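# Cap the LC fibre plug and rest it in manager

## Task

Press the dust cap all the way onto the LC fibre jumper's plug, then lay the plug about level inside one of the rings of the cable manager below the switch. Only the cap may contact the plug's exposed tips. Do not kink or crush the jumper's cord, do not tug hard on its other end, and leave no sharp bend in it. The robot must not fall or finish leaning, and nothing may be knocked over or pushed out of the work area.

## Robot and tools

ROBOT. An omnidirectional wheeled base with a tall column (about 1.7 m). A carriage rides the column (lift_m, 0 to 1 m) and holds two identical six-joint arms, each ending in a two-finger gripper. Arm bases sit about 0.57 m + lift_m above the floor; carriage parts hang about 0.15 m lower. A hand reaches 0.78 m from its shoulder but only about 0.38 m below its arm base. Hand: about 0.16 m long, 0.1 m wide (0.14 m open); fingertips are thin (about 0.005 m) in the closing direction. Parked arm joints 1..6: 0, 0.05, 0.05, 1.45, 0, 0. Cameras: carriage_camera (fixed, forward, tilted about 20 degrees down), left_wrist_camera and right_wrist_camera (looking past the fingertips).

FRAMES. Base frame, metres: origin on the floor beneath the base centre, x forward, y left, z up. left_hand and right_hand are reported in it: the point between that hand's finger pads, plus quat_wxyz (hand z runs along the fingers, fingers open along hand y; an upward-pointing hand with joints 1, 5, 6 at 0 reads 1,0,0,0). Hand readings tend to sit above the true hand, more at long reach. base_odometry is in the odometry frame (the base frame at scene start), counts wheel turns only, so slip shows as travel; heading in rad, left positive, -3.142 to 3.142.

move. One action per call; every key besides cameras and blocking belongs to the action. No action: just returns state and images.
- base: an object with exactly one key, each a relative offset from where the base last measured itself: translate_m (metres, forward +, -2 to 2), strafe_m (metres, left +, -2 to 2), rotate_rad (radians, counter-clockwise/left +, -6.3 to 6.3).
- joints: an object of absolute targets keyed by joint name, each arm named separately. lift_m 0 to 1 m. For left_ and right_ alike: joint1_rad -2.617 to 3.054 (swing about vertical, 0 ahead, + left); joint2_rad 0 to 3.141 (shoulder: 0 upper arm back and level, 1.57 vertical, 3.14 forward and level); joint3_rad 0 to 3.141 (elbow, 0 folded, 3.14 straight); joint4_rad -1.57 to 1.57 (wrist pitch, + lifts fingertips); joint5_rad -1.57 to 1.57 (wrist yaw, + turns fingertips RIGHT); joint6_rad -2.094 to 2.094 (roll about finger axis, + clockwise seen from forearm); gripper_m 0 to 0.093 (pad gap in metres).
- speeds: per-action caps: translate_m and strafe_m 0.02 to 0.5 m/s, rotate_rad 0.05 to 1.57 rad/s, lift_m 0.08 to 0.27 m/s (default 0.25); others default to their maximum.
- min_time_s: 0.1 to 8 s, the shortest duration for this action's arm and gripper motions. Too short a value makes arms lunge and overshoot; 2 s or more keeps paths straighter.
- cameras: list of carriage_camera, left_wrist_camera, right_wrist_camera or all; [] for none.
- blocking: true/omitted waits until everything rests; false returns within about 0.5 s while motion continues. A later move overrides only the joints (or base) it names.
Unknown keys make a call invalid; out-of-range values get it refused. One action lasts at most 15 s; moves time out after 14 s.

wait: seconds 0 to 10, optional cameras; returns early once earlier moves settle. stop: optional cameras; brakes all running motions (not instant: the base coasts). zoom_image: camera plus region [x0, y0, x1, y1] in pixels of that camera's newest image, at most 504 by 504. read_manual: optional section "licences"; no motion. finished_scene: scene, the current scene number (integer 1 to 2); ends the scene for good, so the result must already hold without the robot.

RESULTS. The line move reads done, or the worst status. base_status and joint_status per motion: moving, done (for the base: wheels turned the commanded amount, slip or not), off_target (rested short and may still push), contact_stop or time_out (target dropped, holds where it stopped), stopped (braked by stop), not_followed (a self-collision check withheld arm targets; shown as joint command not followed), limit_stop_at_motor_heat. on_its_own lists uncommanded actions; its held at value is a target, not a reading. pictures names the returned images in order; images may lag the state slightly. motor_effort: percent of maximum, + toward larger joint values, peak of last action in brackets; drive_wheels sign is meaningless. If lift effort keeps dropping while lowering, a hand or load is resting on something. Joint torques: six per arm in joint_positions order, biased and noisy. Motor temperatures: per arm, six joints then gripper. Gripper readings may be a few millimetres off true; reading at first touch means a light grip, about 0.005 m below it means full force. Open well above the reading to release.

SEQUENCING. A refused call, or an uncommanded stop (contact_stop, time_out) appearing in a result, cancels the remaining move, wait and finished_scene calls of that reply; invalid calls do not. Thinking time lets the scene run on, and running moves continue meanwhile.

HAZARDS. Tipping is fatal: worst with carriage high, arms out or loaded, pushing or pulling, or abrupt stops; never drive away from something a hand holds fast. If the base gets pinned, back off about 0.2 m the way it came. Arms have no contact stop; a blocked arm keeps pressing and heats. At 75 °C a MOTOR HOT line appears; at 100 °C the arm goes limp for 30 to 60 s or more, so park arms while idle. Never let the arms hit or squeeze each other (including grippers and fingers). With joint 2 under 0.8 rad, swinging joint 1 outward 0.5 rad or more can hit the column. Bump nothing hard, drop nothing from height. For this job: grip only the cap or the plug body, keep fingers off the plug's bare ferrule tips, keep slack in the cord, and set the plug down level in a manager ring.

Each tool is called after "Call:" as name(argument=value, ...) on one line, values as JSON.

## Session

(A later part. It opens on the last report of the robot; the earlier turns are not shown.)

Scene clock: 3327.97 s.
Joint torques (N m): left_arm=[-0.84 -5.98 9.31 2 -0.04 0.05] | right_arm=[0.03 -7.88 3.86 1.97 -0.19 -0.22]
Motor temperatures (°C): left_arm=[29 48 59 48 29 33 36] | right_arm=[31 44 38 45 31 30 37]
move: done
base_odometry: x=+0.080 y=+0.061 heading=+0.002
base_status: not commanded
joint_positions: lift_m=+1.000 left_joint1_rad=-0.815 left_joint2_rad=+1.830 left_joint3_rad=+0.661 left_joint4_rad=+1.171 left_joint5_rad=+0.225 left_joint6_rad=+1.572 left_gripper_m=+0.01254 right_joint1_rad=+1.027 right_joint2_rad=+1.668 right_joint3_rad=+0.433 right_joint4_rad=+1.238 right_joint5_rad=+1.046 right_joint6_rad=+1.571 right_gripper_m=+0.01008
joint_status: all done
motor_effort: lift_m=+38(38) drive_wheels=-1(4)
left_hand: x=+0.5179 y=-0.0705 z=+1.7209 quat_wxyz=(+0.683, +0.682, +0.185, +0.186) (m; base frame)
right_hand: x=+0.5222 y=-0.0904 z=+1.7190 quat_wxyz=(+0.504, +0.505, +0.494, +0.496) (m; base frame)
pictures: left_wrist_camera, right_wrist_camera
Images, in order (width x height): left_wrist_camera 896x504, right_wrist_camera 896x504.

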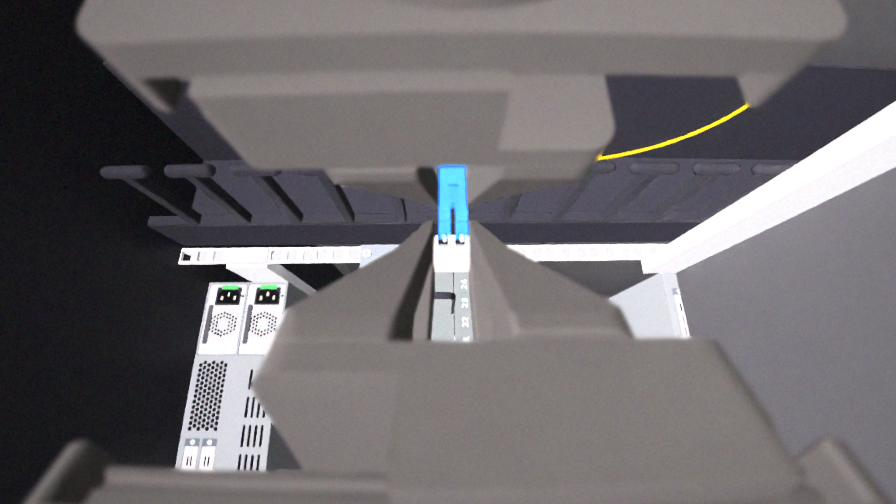

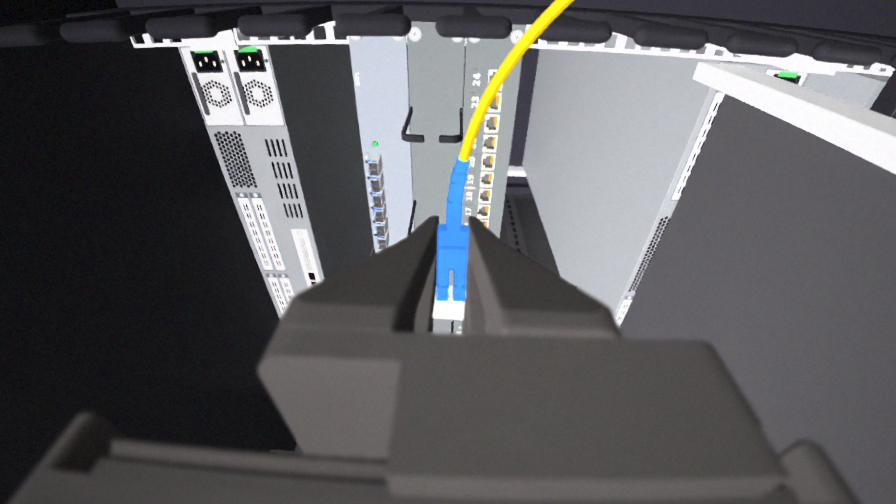

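Call:
move(joints={"left_joint1_rad": -0.8330, "left_joint2_rad": 1.8459, "left_joint3_rad": 0.696, "left_joint4_rad": 1.161, "left_joint5_rad": 0.207, "left_joint6_rad": 1.583}, min_time_s=0.6, cameras=["left_wrist_camera", "right_wrist_camera"])

Call:
zoom_image(camera="left_wrist_camera", region=[405, 190, 495, 290])

Call:
zoom_image(camera="right_wrist_camera", region=[405, 250, 505, 340])

Scene clock: 3348.27 s.
Joint torques (N m): left_arm=[-0.99 -5.93 9.31 2 0.02 0.05] | right_arm=[0.05 -7.87 3.84 1.97 -0.22 -0.22]
Motor temperatures (°C): left_arm=[29 47 57 48 29 33 36] | right_arm=[31 44 38 45 31 30 37]
move: done
base_odometry: x=+0.080 y=+0.061 heading=+0.002
base_status: not commanded
joint_positions: lift_m=+1.000 left_joint1_rad=-0.820 left_joint2_rad=+1.830 left_joint3_rad=+0.661 left_joint4_rad=+1.171 left_joint5_rad=+0.213 left_joint6_rad=+1.572 left_gripper_m=+0.01254 right_joint1_rad=+1.027 right_joint2_rad=+1.668 right_joint3_rad=+0.433 right_joint4_rad=+1.238 right_joint5_rad=+1.049 right_joint6_rad=+1.571 right_gripper_m=+0.01008
joint_status: all done
motor_effort: lift_m=+38(38) drive_wheels=-3(7)
left_hand: x=+0.5177 y=-0.0710 z=+1.7209 quat_wxyz=(+0.682, +0.681, +0.187, +0.189) (m; base frame)
right_hand: x=+0.5222 y=-0.0908 z=+1.7190 quat_wxyz=(+0.505, +0.506, +0.493, +0.496) (m; base frame)
pictures: left_wrist_camera, right_wrist_camera
Images, in order (width x height): left_wrist_camera 896x504, right_wrist_camera 896x504.

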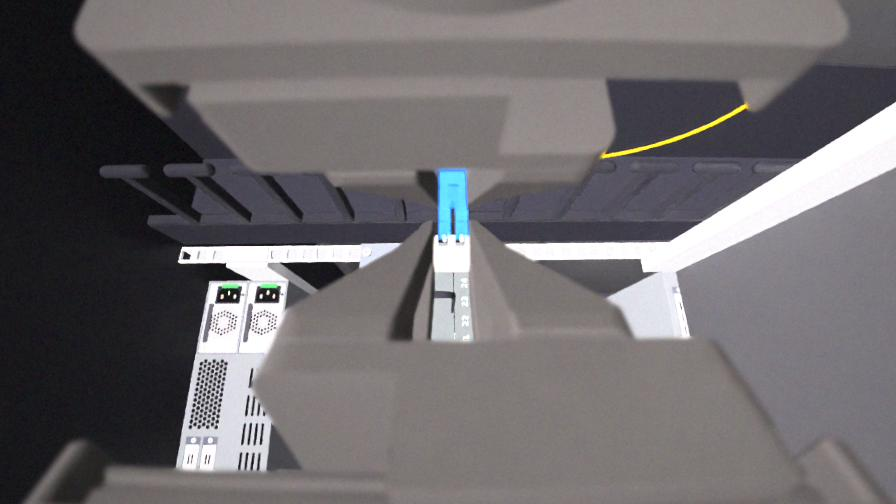

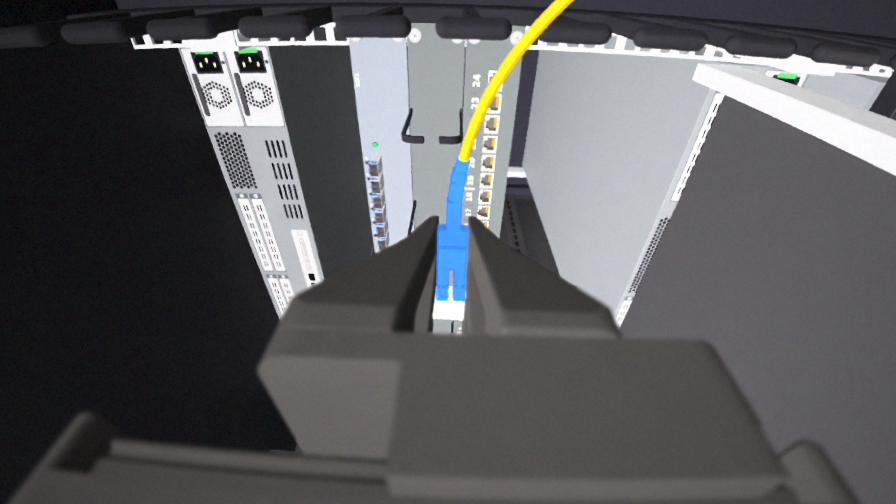

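Scaled by 5.040 from the camera's 896x504 image, which has a finer 1280x720 frame.

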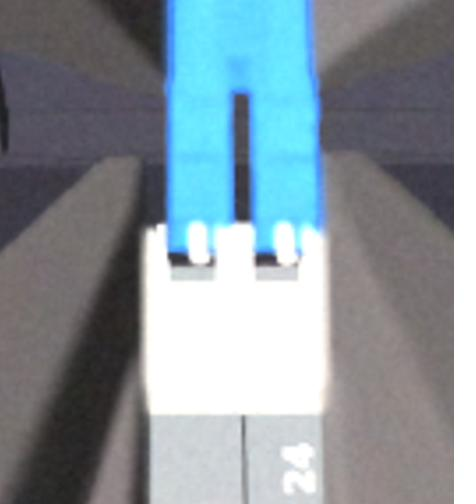

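Scaled by 5.040 from the camera's 896x504 image, which has a finer 1280x720 frame.

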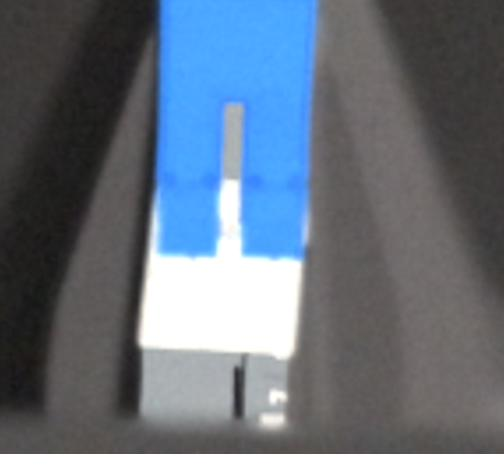

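Call:
move(joints={"right_joint1_rad": 1.0125}, min_time_s=0.6, cameras=[])

Call:
move(joints={"left_joint1_rad": -0.8330, "left_joint2_rad": 1.852, "left_joint3_rad": 0.705, "left_joint4_rad": 1.158, "left_joint5_rad": 0.2375, "left_joint6_rad": 1.583}, min_time_s=0.8, cameras=["left_wrist_camera", "right_wrist_camera"])

Call:
zoom_image(camera="left_wrist_camera", region=[405, 190, 495, 290])

Call:
zoom_image(camera="right_wrist_camera", region=[405, 250, 505, 340])

Scene clock: 3383.23 s.
Joint torques (N m): left_arm=[-0.69 -5.97 9.33 2.03 0.01 0.05] | right_arm=[-0.59 -7.87 3.85 1.98 -0.13 -0.22]
Motor temperatures (°C): left_arm=[29 47 56 48 29 33 37] | right_arm=[31 44 38 45 31 30 37]
move: done
base_odometry: x=+0.080 y=+0.061 heading=+0.002
base_status: not commanded
joint_positions: lift_m=+1.000 left_joint1_rad=-0.824 left_joint2_rad=+1.830 left_joint3_rad=+0.661 left_joint4_rad=+1.168 left_joint5_rad=+0.212 left_joint6_rad=+1.572 left_gripper_m=+0.01254 right_joint1_rad=+1.018 right_joint2_rad=+1.668 right_joint3_rad=+0.433 right_joint4_rad=+1.238 right_joint5_rad=+1.041 right_joint6_rad=+1.571 right_gripper_m=+0.01008
joint_status: all done
motor_effort: lift_m=+38(38) drive_wheels=+3(4)
left_hand: x=+0.5162 y=-0.0723 z=+1.7202 quat_wxyz=(+0.682, +0.682, +0.187, +0.187) (m; base frame)
right_hand: x=+0.5242 y=-0.0924 z=+1.7190 quat_wxyz=(+0.505, +0.506, +0.493, +0.495) (m; base frame)
pictures: none
No camera images: "cameras" was empty.

Scene clock: 3384.33 s.
Joint torques (N m): left_arm=[-0.66 -6.17 9.07 2.02 0.25 0.05] | right_arm=[-0.44 -7.88 3.86 1.98 -0.13 -0.22]
Motor temperatures (°C): left_arm=[29 47 56 48 29 33 37] | right_arm=[31 44 38 45 31 30 37]
move: done
base_odometry: x=+0.080 y=+0.061 heading=+0.002
base_status: not commanded
joint_positions: lift_m=+1.000 left_joint1_rad=-0.824 left_joint2_rad=+1.838 left_joint3_rad=+0.672 left_joint4_rad=+1.165 left_joint5_rad=+0.217 left_joint6_rad=+1.572 left_gripper_m=+0.01254 right_joint1_rad=+1.017 right_joint2_rad=+1.668 right_joint3_rad=+0.433 right_joint4_rad=+1.238 right_joint5_rad=+1.040 right_joint6_rad=+1.571 right_gripper_m=+0.01008
joint_status: all done
motor_effort: lift_m=+37(38) drive_wheels=+1(6)
left_hand: x=+0.5173 y=-0.0747 z=+1.7204 quat_wxyz=(+0.682, +0.683, +0.185, +0.185) (m; base frame)
right_hand: x=+0.5244 y=-0.0925 z=+1.7190 quat_wxyz=(+0.505, +0.506, +0.493, +0.495) (m; base frame)
pictures: left_wrist_camera, right_wrist_camera
Images, in order (width x height): left_wrist_camera 896x504, right_wrist_camera 896x504.

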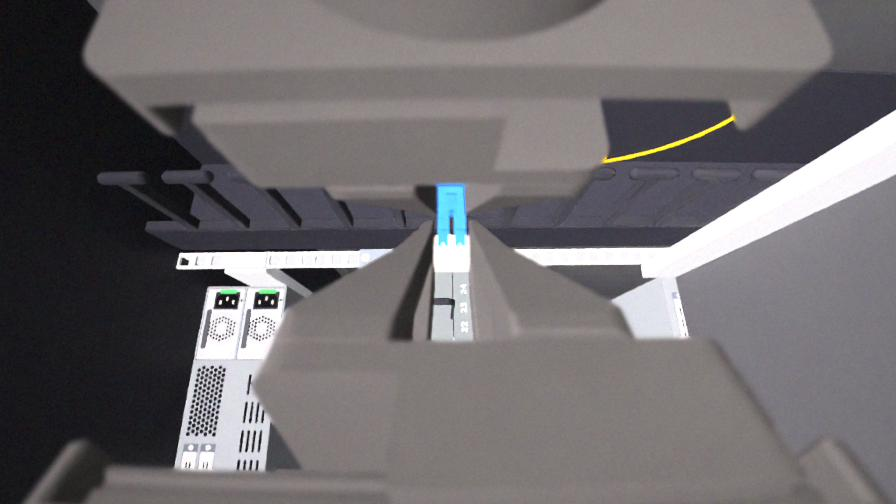

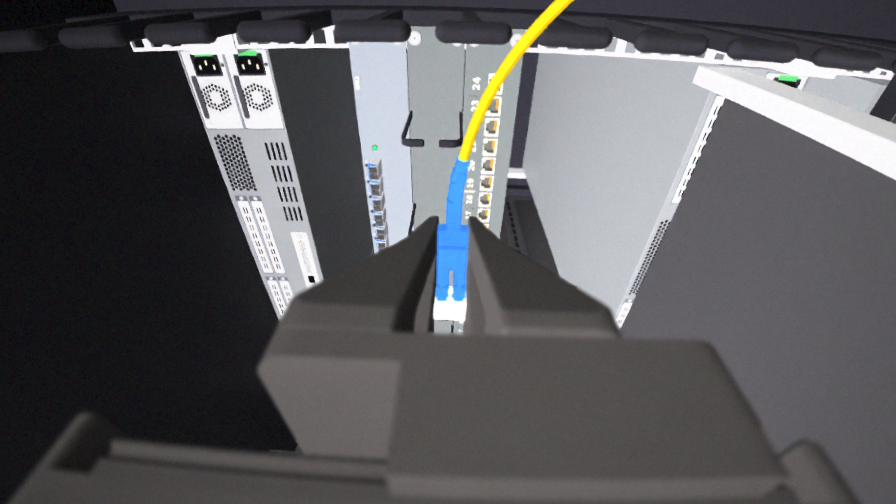

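Scaled by 5.040 from the camera's 896x504 image, which has a finer 1280x720 frame.

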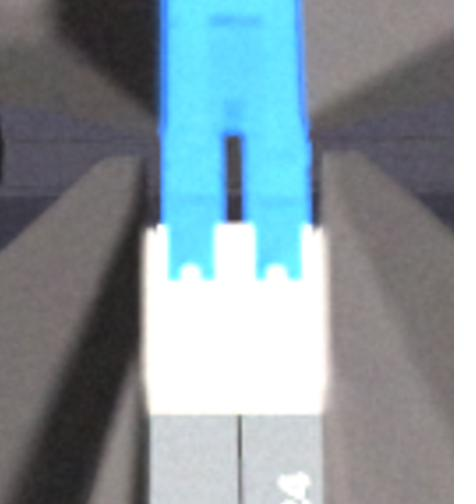

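Scaled by 5.040 from the camera's 896x504 image, which has a finer 1280x720 frame.

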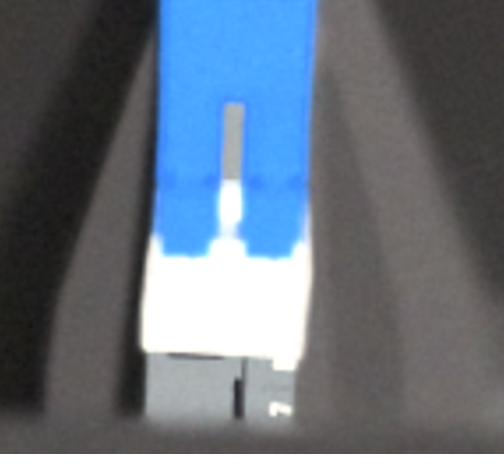

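Call:
move(joints={"left_joint1_rad": -0.8370, "left_joint2_rad": 1.862, "left_joint3_rad": 0.720, "left_joint4_rad": 1.153, "left_joint5_rad": 0.2375, "left_joint6_rad": 1.583}, min_time_s=0.8, cameras=["left_wrist_camera", "right_wrist_camera"])

Call:
zoom_image(camera="left_wrist_camera", region=[405, 190, 495, 290])

Call:
zoom_image(camera="right_wrist_camera", region=[405, 250, 505, 340])

Scene clock: 3409.70 s.
Joint torques (N m): left_arm=[-0.88 -6.17 9.39 2 0.24 0.05] | right_arm=[-0.01 -7.87 3.86 1.97 -0.18 -0.22]
Motor temperatures (°C): left_arm=[29 48 55 50 29 33 37] | right_arm=[31 44 38 46 31 30 37]
move: done
base_odometry: x=+0.080 y=+0.061 heading=+0.002
base_status: not commanded
joint_positions: lift_m=+1.000 left_joint1_rad=-0.825 left_joint2_rad=+1.846 left_joint3_rad=+0.684 left_joint4_rad=+1.163 left_joint5_rad=+0.219 left_joint6_rad=+1.572 left_gripper_m=+0.01254 right_joint1_rad=+1.012 right_joint2_rad=+1.668 right_joint3_rad=+0.433 right_joint4_rad=+1.238 right_joint5_rad=+1.044 right_joint6_rad=+1.571 right_gripper_m=+0.01008
joint_status: all done
motor_effort: lift_m=+38(38) drive_wheels=+4(6)
left_hand: x=+0.5185 y=-0.0773 z=+1.7203 quat_wxyz=(+0.683, +0.683, +0.184, +0.184) (m; base frame)
right_hand: x=+0.5254 y=-0.0947 z=+1.7190 quat_wxyz=(+0.508, +0.508, +0.491, +0.493) (m; base frame)
pictures: left_wrist_camera, right_wrist_camera
Images, in order (width x height): left_wrist_camera 896x504, right_wrist_camera 896x504.

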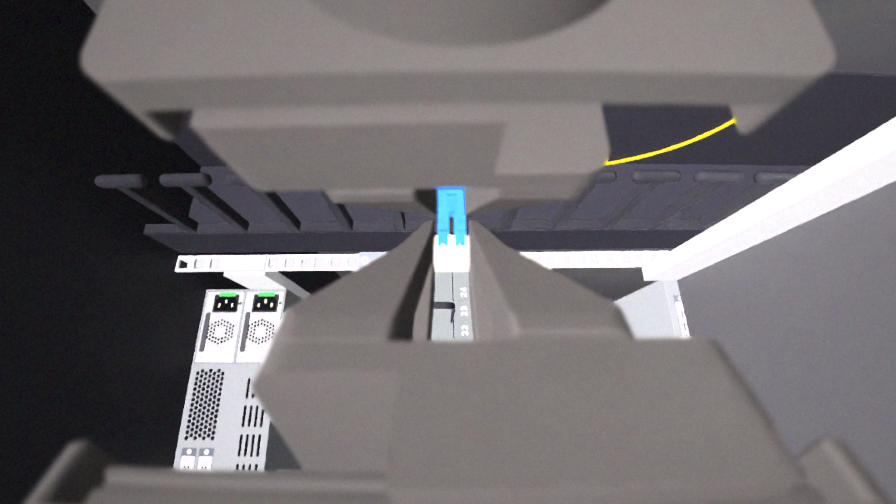

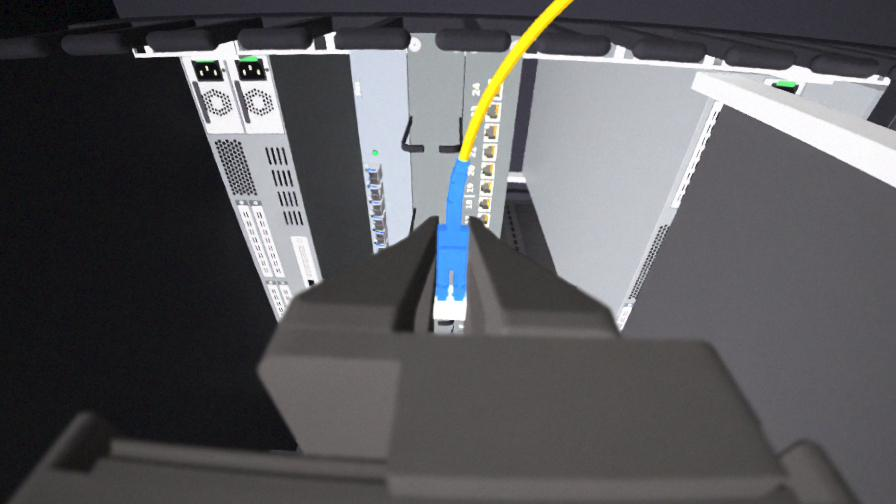

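Scaled by 5.040 from the camera's 896x504 image, which has a finer 1280x720 frame.

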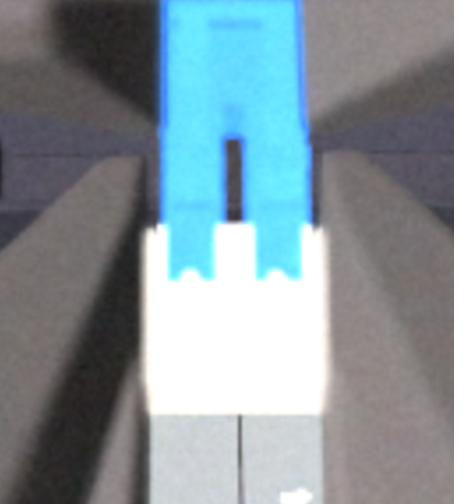

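Scaled by 5.040 from the camera's 896x504 image, which has a finer 1280x720 frame.

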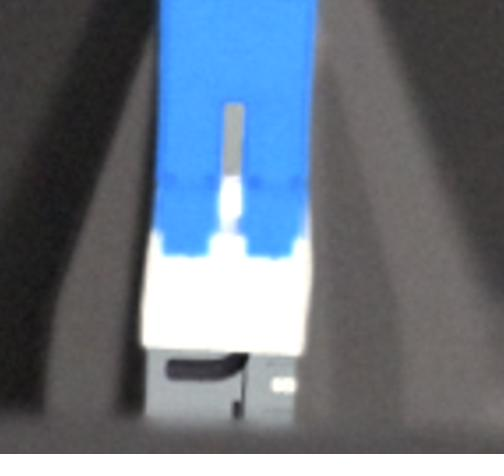

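Call:
move(joints={"left_joint1_rad": -0.8520, "right_joint1_rad": 1.028}, min_time_s=1.0, cameras=["left_wrist_camera", "right_wrist_camera"])

Call:
zoom_image(camera="left_wrist_camera", region=[405, 190, 495, 290])

Call:
zoom_image(camera="right_wrist_camera", region=[405, 250, 505, 340])

Scene clock: 3433.67 s.
Joint torques (N m): left_arm=[-1.68 -6.17 9.37 2.06 0.24 0.05] | right_arm=[1.17 -7.87 4.25 1.97 -0.24 -0.22]
Motor temperatures (°C): left_arm=[29 47 56 51 29 33 37] | right_arm=[31 44 38 46 31 30 37]
move: off_target
base_odometry: x=+0.080 y=+0.061 heading=+0.002
base_status: not commanded
joint_positions: lift_m=+1.000 left_joint1_rad=-0.831 left_joint2_rad=+1.846 left_joint3_rad=+0.684 left_joint4_rad=+1.157 left_joint5_rad=+0.219 left_joint6_rad=+1.572 left_gripper_m=+0.01254 right_joint1_rad=+1.016 right_joint2_rad=+1.668 right_joint3_rad=+0.428 right_joint4_rad=+1.238 right_joint5_rad=+1.051 right_joint6_rad=+1.571 right_gripper_m=+0.01008
joint_status: left_joint1_rad off_target (ended at -0.831, target -0.852); the others done
motor_effort: lift_m=+38(38) drive_wheels=+1(5)
left_hand: x=+0.5165 y=-0.0789 z=+1.7189 quat_wxyz=(+0.681, +0.685, +0.183, +0.182) (m; base frame)
right_hand: x=+0.5240 y=-0.0955 z=+1.7175 quat_wxyz=(+0.509, +0.509, +0.492, +0.491) (m; base frame)
pictures: left_wrist_camera, right_wrist_camera
Images, in order (width x height): left_wrist_camera 896x504, right_wrist_camera 896x504.

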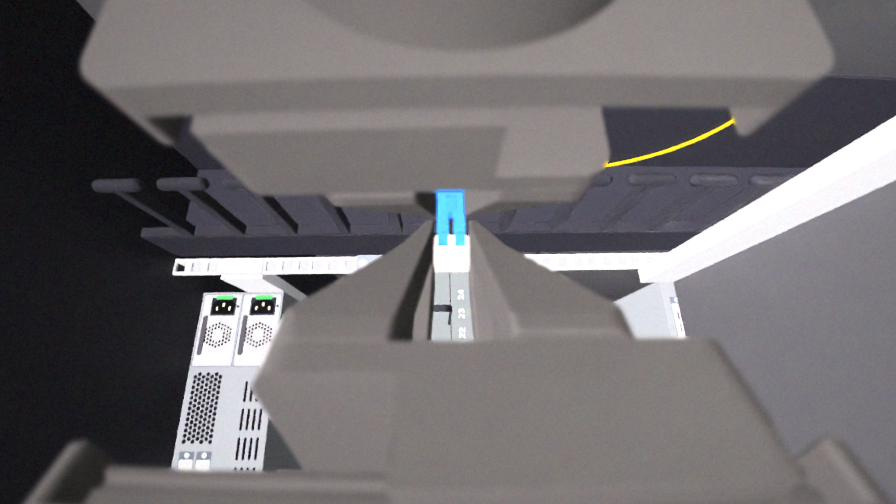

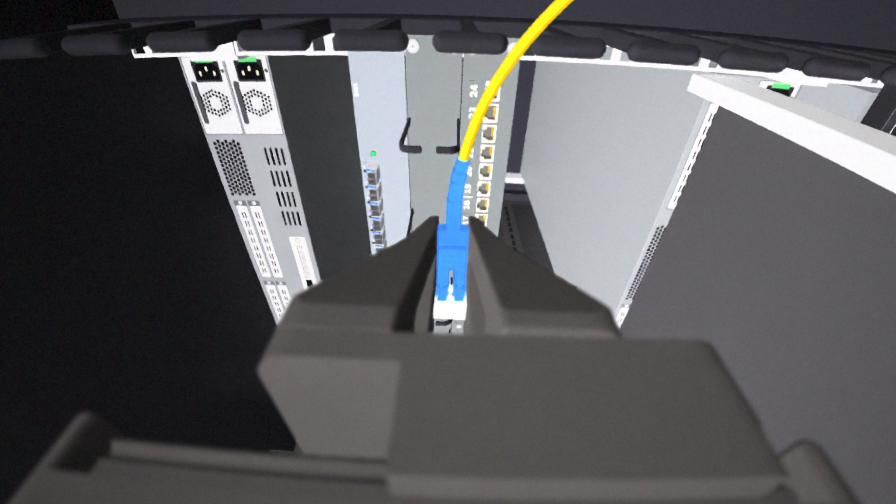

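Scaled by 5.040 from the camera's 896x504 image, which has a finer 1280x720 frame.

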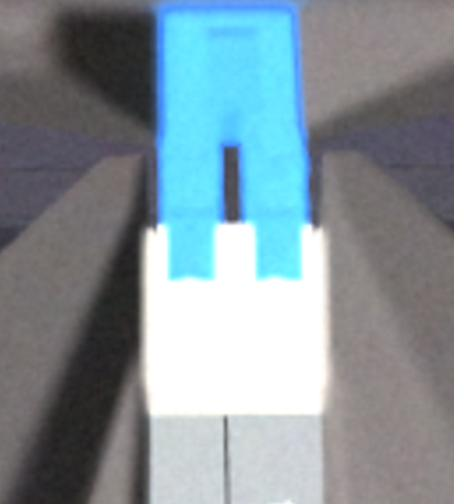

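Scaled by 5.040 from the camera's 896x504 image, which has a finer 1280x720 frame.

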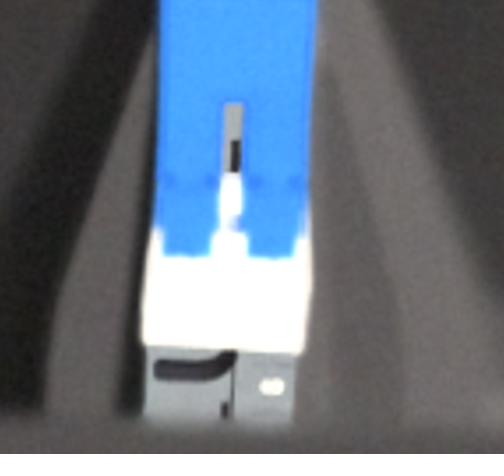

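Call:
move(joints={"left_joint1_rad": -0.8700, "right_joint1_rad": 1.046}, min_time_s=1.0, cameras=["left_wrist_camera", "right_wrist_camera"])

Call:
zoom_image(camera="left_wrist_camera", region=[405, 190, 495, 290])

Call:
zoom_image(camera="right_wrist_camera", region=[405, 250, 505, 340])

Scene clock: 3440.30 s.
Joint torques (N m): left_arm=[0.06 -7.46 6.23 2.11 0.07 -0.06] | right_arm=[2.09 -7.83 4.25 1.96 -0.39 -0.22]
Motor temperatures (°C): left_arm=[29 47 56 51 29 33 37] | right_arm=[31 44 38 46 31 30 37]
move: not_followed
base_odometry: x=+0.080 y=+0.061 heading=+0.002
base_status: not commanded
joint_positions: lift_m=+1.000 left_joint1_rad=-0.836 left_joint2_rad=+1.846 left_joint3_rad=+0.684 left_joint4_rad=+1.157 left_joint5_rad=+0.211 left_joint6_rad=+1.572 left_gripper_m=+0.01254 right_joint1_rad=+1.025 right_joint2_rad=+1.668 right_joint3_rad=+0.428 right_joint4_rad=+1.238 right_joint5_rad=+1.065 right_joint6_rad=+1.571 right_gripper_m=+0.01008
joint_status: left_joint1_rad not_followed (moved -0.006 of -0.039); right_joint1_rad off_target (ended at +1.025, target +1.046)
motor_effort: lift_m=+37(38) drive_wheels=+2(4)
left_hand: x=+0.5156 y=-0.0798 z=+1.7189 quat_wxyz=(+0.681, +0.685, +0.183, +0.183) (m; base frame)
right_hand: x=+0.5220 y=-0.0951 z=+1.7175 quat_wxyz=(+0.510, +0.510, +0.490, +0.489) (m; base frame)
pictures: left_wrist_camera, right_wrist_camera
joint command not followed: on one or more control steps a check withheld the commanded joint targets of the left arm, and it was not sent them on those steps. On the call's last step the targets were still withheld.
cause: the commanded joint targets, or the way to them, would bring a part of the robot too close to another arm (this arm's wrist camera and the right arm's wrist (the part past joint 5), where that arm would come to rest).
Images, in order (width x height): left_wrist_camera 896x504, right_wrist_camera 896x504.

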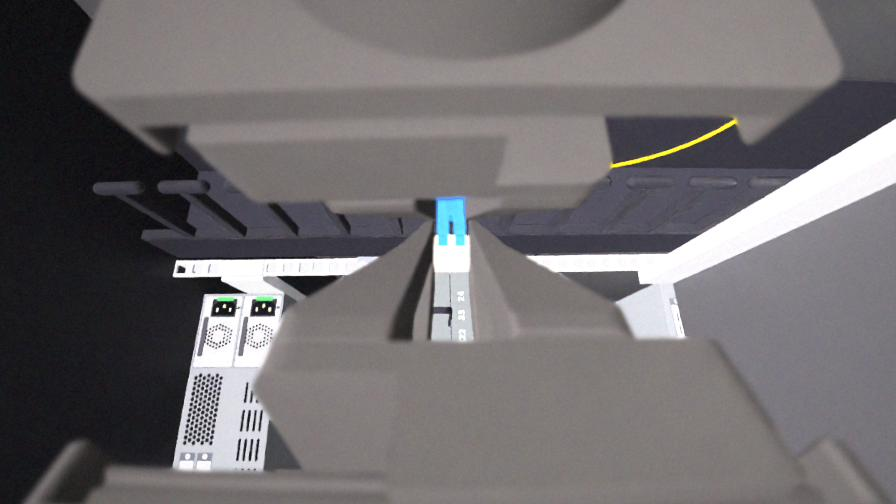

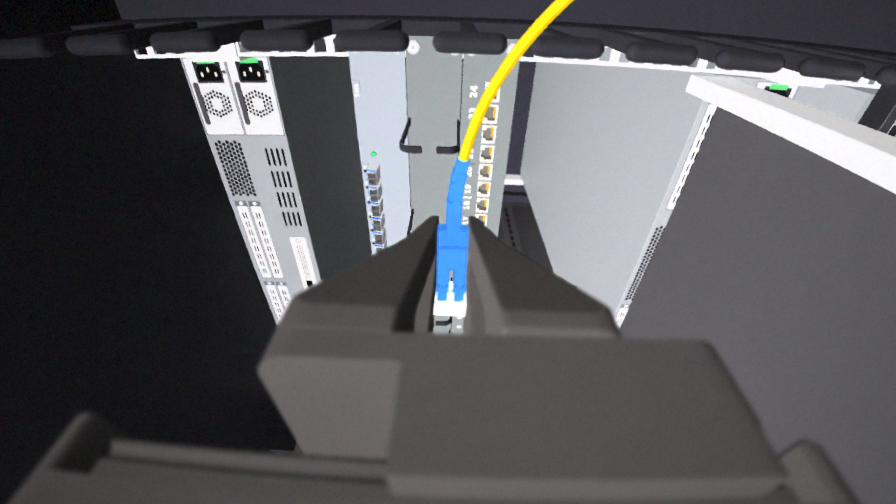

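Scaled by 5.040 from the camera's 896x504 image, which has a finer 1280x720 frame.

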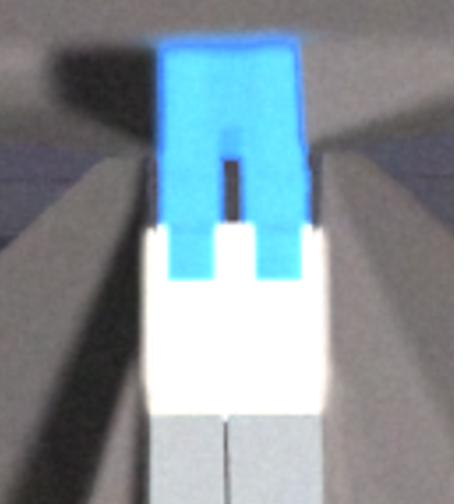

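Scaled by 5.040 from the camera's 896x504 image, which has a finer 1280x720 frame.

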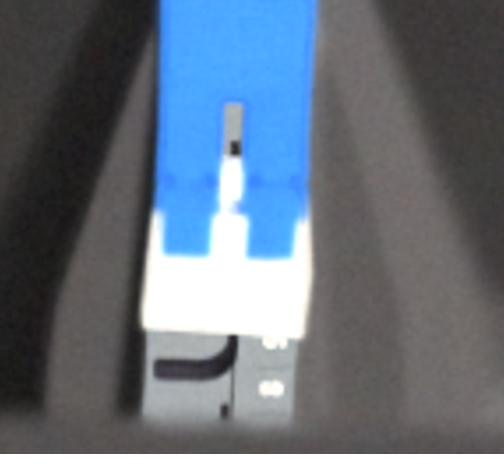

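Call:
move(cameras=["left_wrist_camera","right_wrist_camera"])

Call:
zoom_image(camera="left_wrist_camera", region=[405, 190, 495, 290])

Call:
zoom_image(camera="right_wrist_camera", region=[405, 250, 505, 340])

Scene clock: 3473.40 s.
Joint torques (N m): left_arm=[0.05 -7.45 6.24 2.11 0.06 -0.06] | right_arm=[2.11 -7.87 4.26 1.96 -0.39 -0.22]
Motor temperatures (°C): left_arm=[29 48 54 51 29 33 37] | right_arm=[31 44 38 45 31 30 37]
base_odometry: x=+0.080 y=+0.061 heading=+0.002
base_status: not commanded
joint_positions: lift_m=+1.000 left_joint1_rad=-0.836 left_joint2_rad=+1.846 left_joint3_rad=+0.684 left_joint4_rad=+1.157 left_joint5_rad=+0.211 left_joint6_rad=+1.572 left_gripper_m=+0.01254 right_joint1_rad=+1.025 right_joint2_rad=+1.668 right_joint3_rad=+0.428 right_joint4_rad=+1.238 right_joint5_rad=+1.065 right_joint6_rad=+1.571 right_gripper_m=+0.01008
joint_status: left_joint1_rad not_followed (moved -0.006 of -0.039); right_joint1_rad off_target (ended at +1.025, target +1.046)
on_its_own: left_joint1_rad still aims at your old target -0.870
motor_effort: lift_m=+37(38) drive_wheels=+3(4)
left_hand: x=+0.5156 y=-0.0798 z=+1.7189 quat_wxyz=(+0.681, +0.685, +0.183, +0.183) (m; base frame)
right_hand: x=+0.5220 y=-0.0951 z=+1.7175 quat_wxyz=(+0.510, +0.510, +0.490, +0.489) (m; base frame)
pictures: left_wrist_camera, right_wrist_camera
previous command not reached (left arm): its joint targets, or the way to them, would have brought a part of the robot too close to another arm.
Images, in order (width x height): left_wrist_camera 896x504, right_wrist_camera 896x504.

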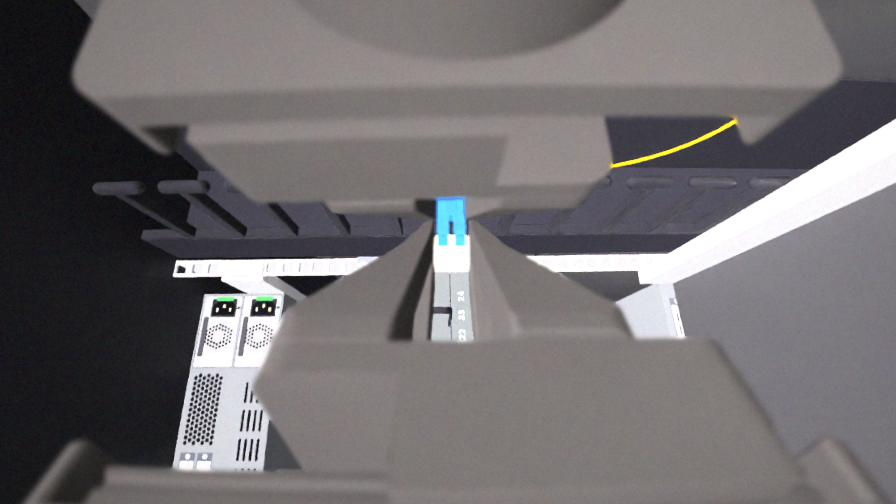

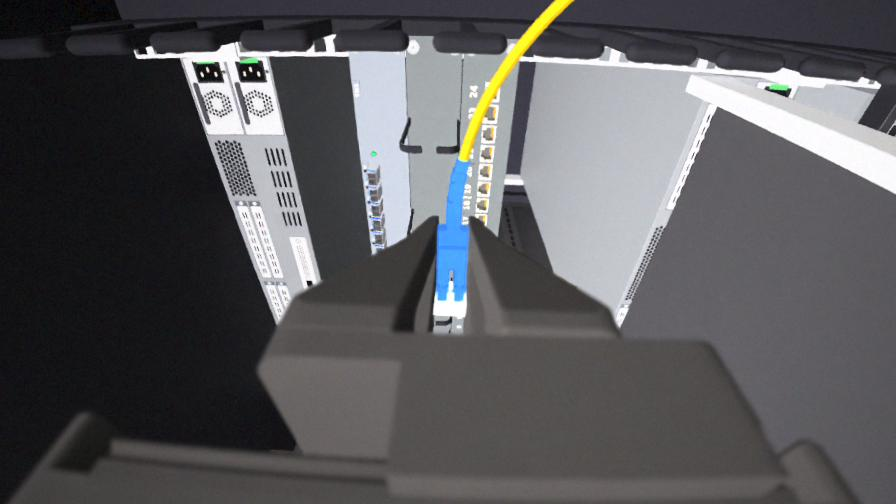

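Scaled by 5.040 from the camera's 896x504 image, which has a finer 1280x720 frame.

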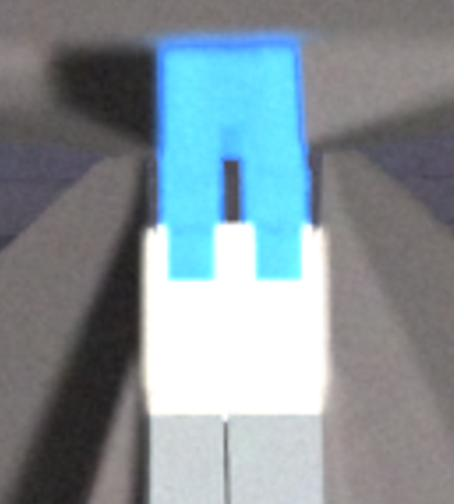

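Scaled by 5.040 from the camera's 896x504 image, which has a finer 1280x720 frame.

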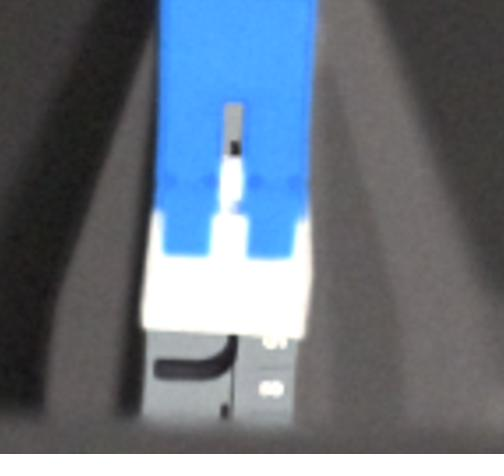

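Call:
move(joints={"right_joint1_rad": 1.068}, min_time_s=1.5, cameras=["left_wrist_camera","right_wrist_camera"])

Call:
zoom_image(camera="left_wrist_camera", region=[405, 190, 495, 290])

Call:
zoom_image(camera="right_wrist_camera", region=[405, 250, 505, 340])

Scene clock: 3496.63 s.
Joint torques (N m): left_arm=[0.06 -7.43 6.23 2.11 0.06 -0.06] | right_arm=[3.17 -7.83 4.21 1.94 -0.65 -0.22]
move: off_target
base_odometry: x=+0.080 y=+0.061 heading=+0.002
base_status: not commanded
joint_positions: lift_m=+1.000 left_joint1_rad=-0.836 left_joint2_rad=+1.846 left_joint3_rad=+0.684 left_joint4_rad=+1.157 left_joint5_rad=+0.214 left_joint6_rad=+1.572 left_gripper_m=+0.01254 right_joint1_rad=+1.036 right_joint2_rad=+1.668 right_joint3_rad=+0.428 right_joint4_rad=+1.237 right_joint5_rad=+1.089 right_joint6_rad=+1.571 right_gripper_m=+0.01007
joint_status: right_joint1_rad off_target (ended at +1.036, target +1.068)
on_its_own: left_joint1_rad still aims at your old target -0.870
motor_effort: lift_m=+37(38) drive_wheels=+1(5)
left_hand: x=+0.5151 y=-0.0801 z=+1.7189 quat_wxyz=(+0.681, +0.685, +0.182, +0.182) (m; base frame)
right_hand: x=+0.5194 y=-0.0960 z=+1.7174 quat_wxyz=(+0.513, +0.513, +0.487, +0.486) (m; base frame)
pictures: left_wrist_camera, right_wrist_camera
held back during your reply time (left arm), on 90 control steps: a part of the arm was too close to another arm, or the arm's last command would have brought one too close.
joint command not followed: on one or more control steps a check withheld the commanded joint targets of the left arm, and it was not sent them on those steps. On the call's last step the targets were still withheld.
cause: the commanded joint targets, or the way to them, would bring a part of the robot too close to another arm (this arm's wrist camera and the right arm's wrist (the part past joint 5), where that arm would come to rest).
Images, in order (width x height): left_wrist_camera 896x504, right_wrist_camera 896x504.

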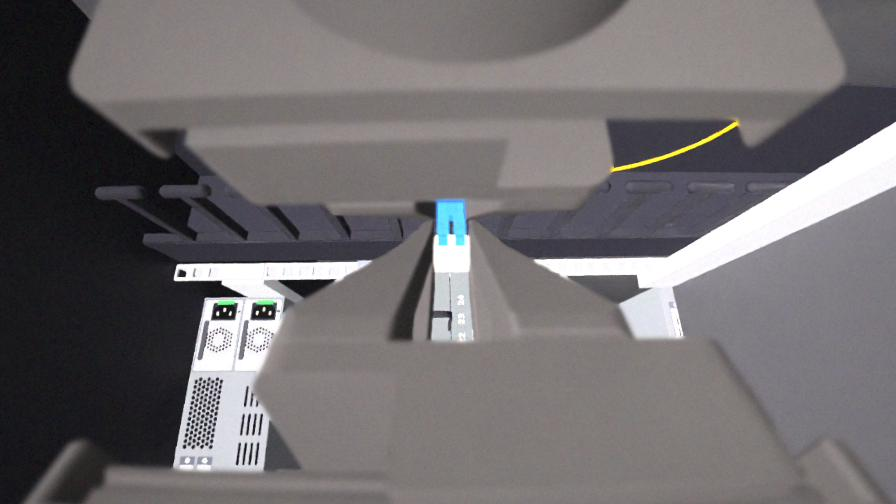

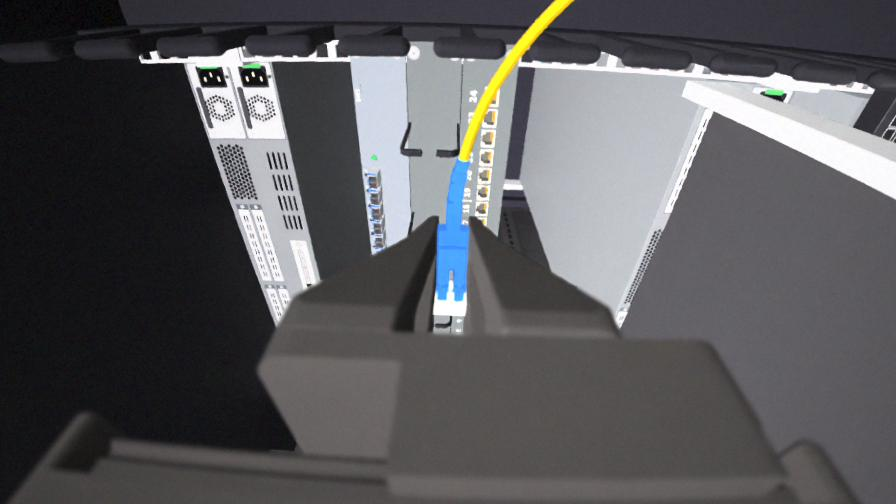

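Scaled by 5.040 from the camera's 896x504 image, which has a finer 1280x720 frame.

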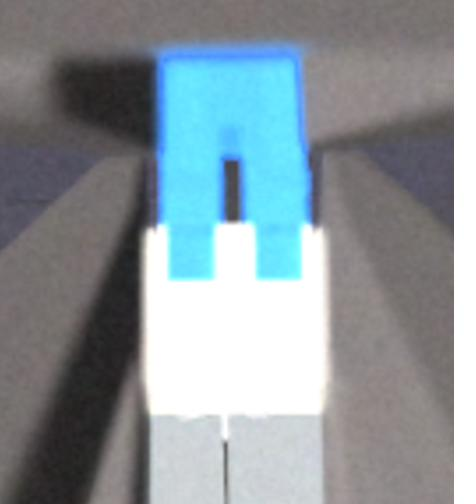

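Scaled by 5.040 from the camera's 896x504 image, which has a finer 1280x720 frame.

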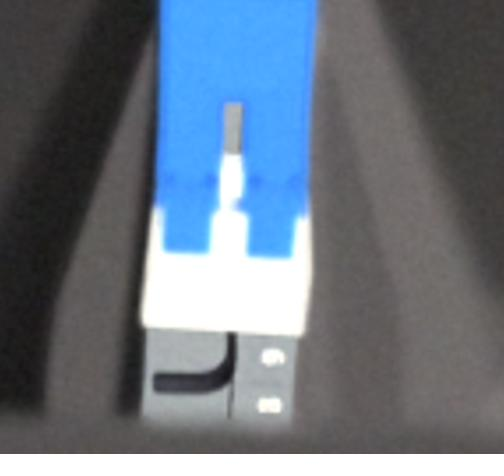

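Call:
move(joints={"right_joint1_rad": 1.046, "right_joint5_rad": 0.97}, min_time_s=1.5, cameras=["left_wrist_camera","right_wrist_camera"])

Call:
zoom_image(camera="left_wrist_camera", region=[405, 190, 495, 290])

Call:
zoom_image(camera="right_wrist_camera", region=[405, 250, 505, 340])

Scene clock: 3534.53 s.
Joint torques (N m): left_arm=[0.09 -7.42 6.26 2.11 0.06 -0.07] | right_arm=[1.69 -7.83 4.21 1.97 -1.04 -0.22]
move: off_target
base_odometry: x=+0.080 y=+0.061 heading=+0.002
base_status: not commanded
joint_positions: lift_m=+1.000 left_joint1_rad=-0.836 left_joint2_rad=+1.846 left_joint3_rad=+0.684 left_joint4_rad=+1.157 left_joint5_rad=+0.214 left_joint6_rad=+1.572 left_gripper_m=+0.01254 right_joint1_rad=+1.029 right_joint2_rad=+1.668 right_joint3_rad=+0.428 right_joint4_rad=+1.237 right_joint5_rad=+1.069 right_joint6_rad=+1.571 right_gripper_m=+0.01007
joint_status: right_joint5_rad off_target (ended at +1.069, target +0.970); the others done
on_its_own: left_joint1_rad still aims at your old target -0.870
motor_effort: lift_m=+38(38) drive_wheels=+4(6)
left_hand: x=+0.5151 y=-0.0801 z=+1.7189 quat_wxyz=(+0.681, +0.685, +0.182, +0.182) (m; base frame)
right_hand: x=+0.5211 y=-0.0947 z=+1.7173 quat_wxyz=(+0.510, +0.510, +0.491, +0.489) (m; base frame)
pictures: left_wrist_camera, right_wrist_camera
held back during your reply time (left arm), on 90 control steps: a part of the arm was too close to another arm, or the arm's last command would have brought one too close.
joint command not followed: on one or more control steps a check withheld the commanded joint targets of the left arm, and it was not sent them on those steps. On the call's last step the targets were still withheld.
cause: the commanded joint targets, or the way to them, would bring a part of the robot too close to another arm (this arm's wrist camera and the right arm's wrist (the part past joint 5), where that arm would come to rest).
Images, in order (width x height): left_wrist_camera 896x504, right_wrist_camera 896x504.

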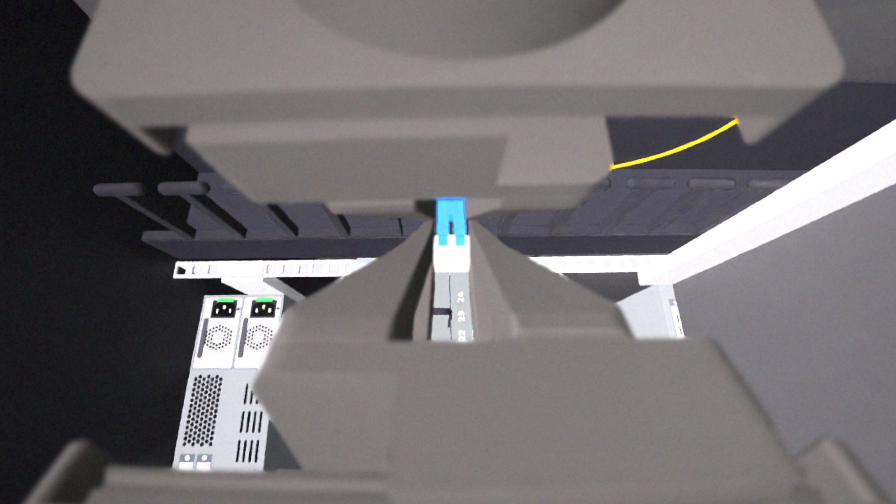

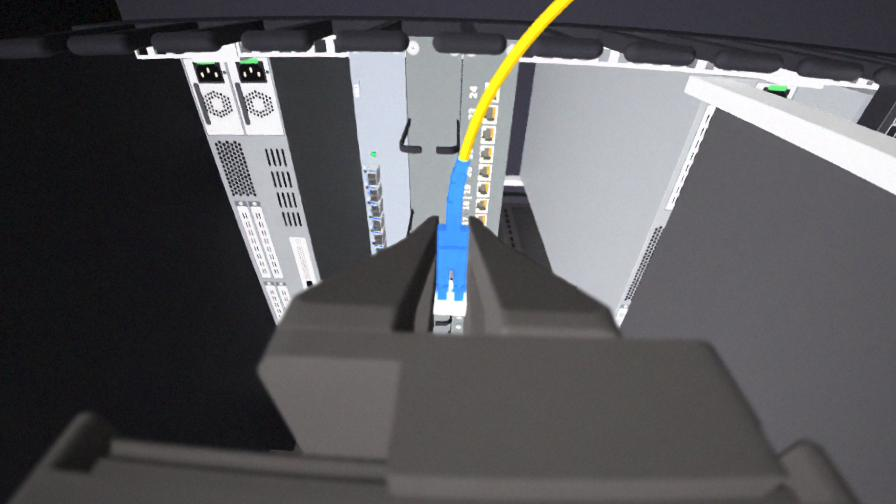

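Scaled by 5.040 from the camera's 896x504 image, which has a finer 1280x720 frame.

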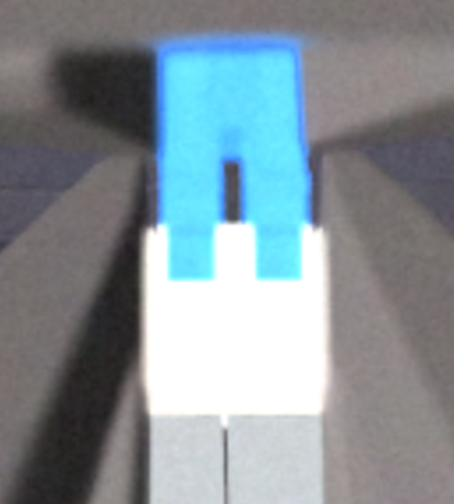

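Scaled by 5.040 from the camera's 896x504 image, which has a finer 1280x720 frame.

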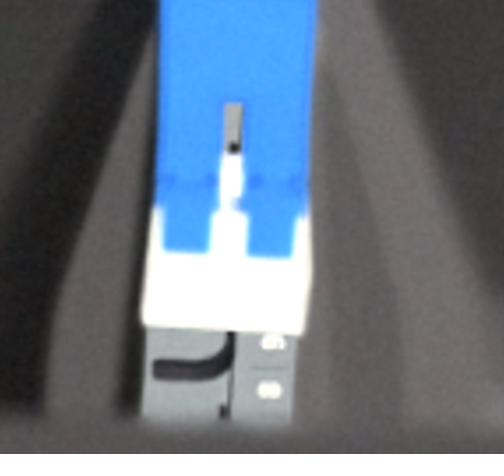

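Call:
zoom_image(camera="right_wrist_camera", region=[425, 215, 475, 325])

Call:
zoom_image(camera="left_wrist_camera", region=[425, 190, 475, 280])

Scaled by 4.582 from the camera's 896x504 image, which has a finer 1280x720 frame.

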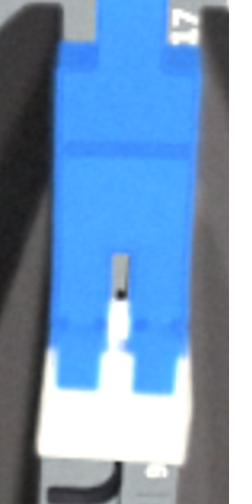

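Scaled by 5.600 from the camera's 896x504 image, which has a finer 1280x720 frame.

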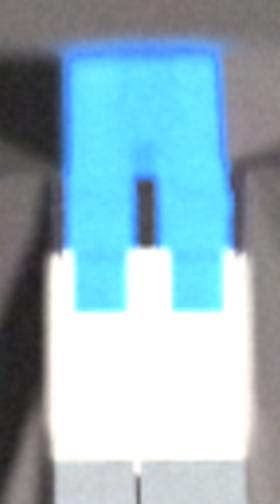

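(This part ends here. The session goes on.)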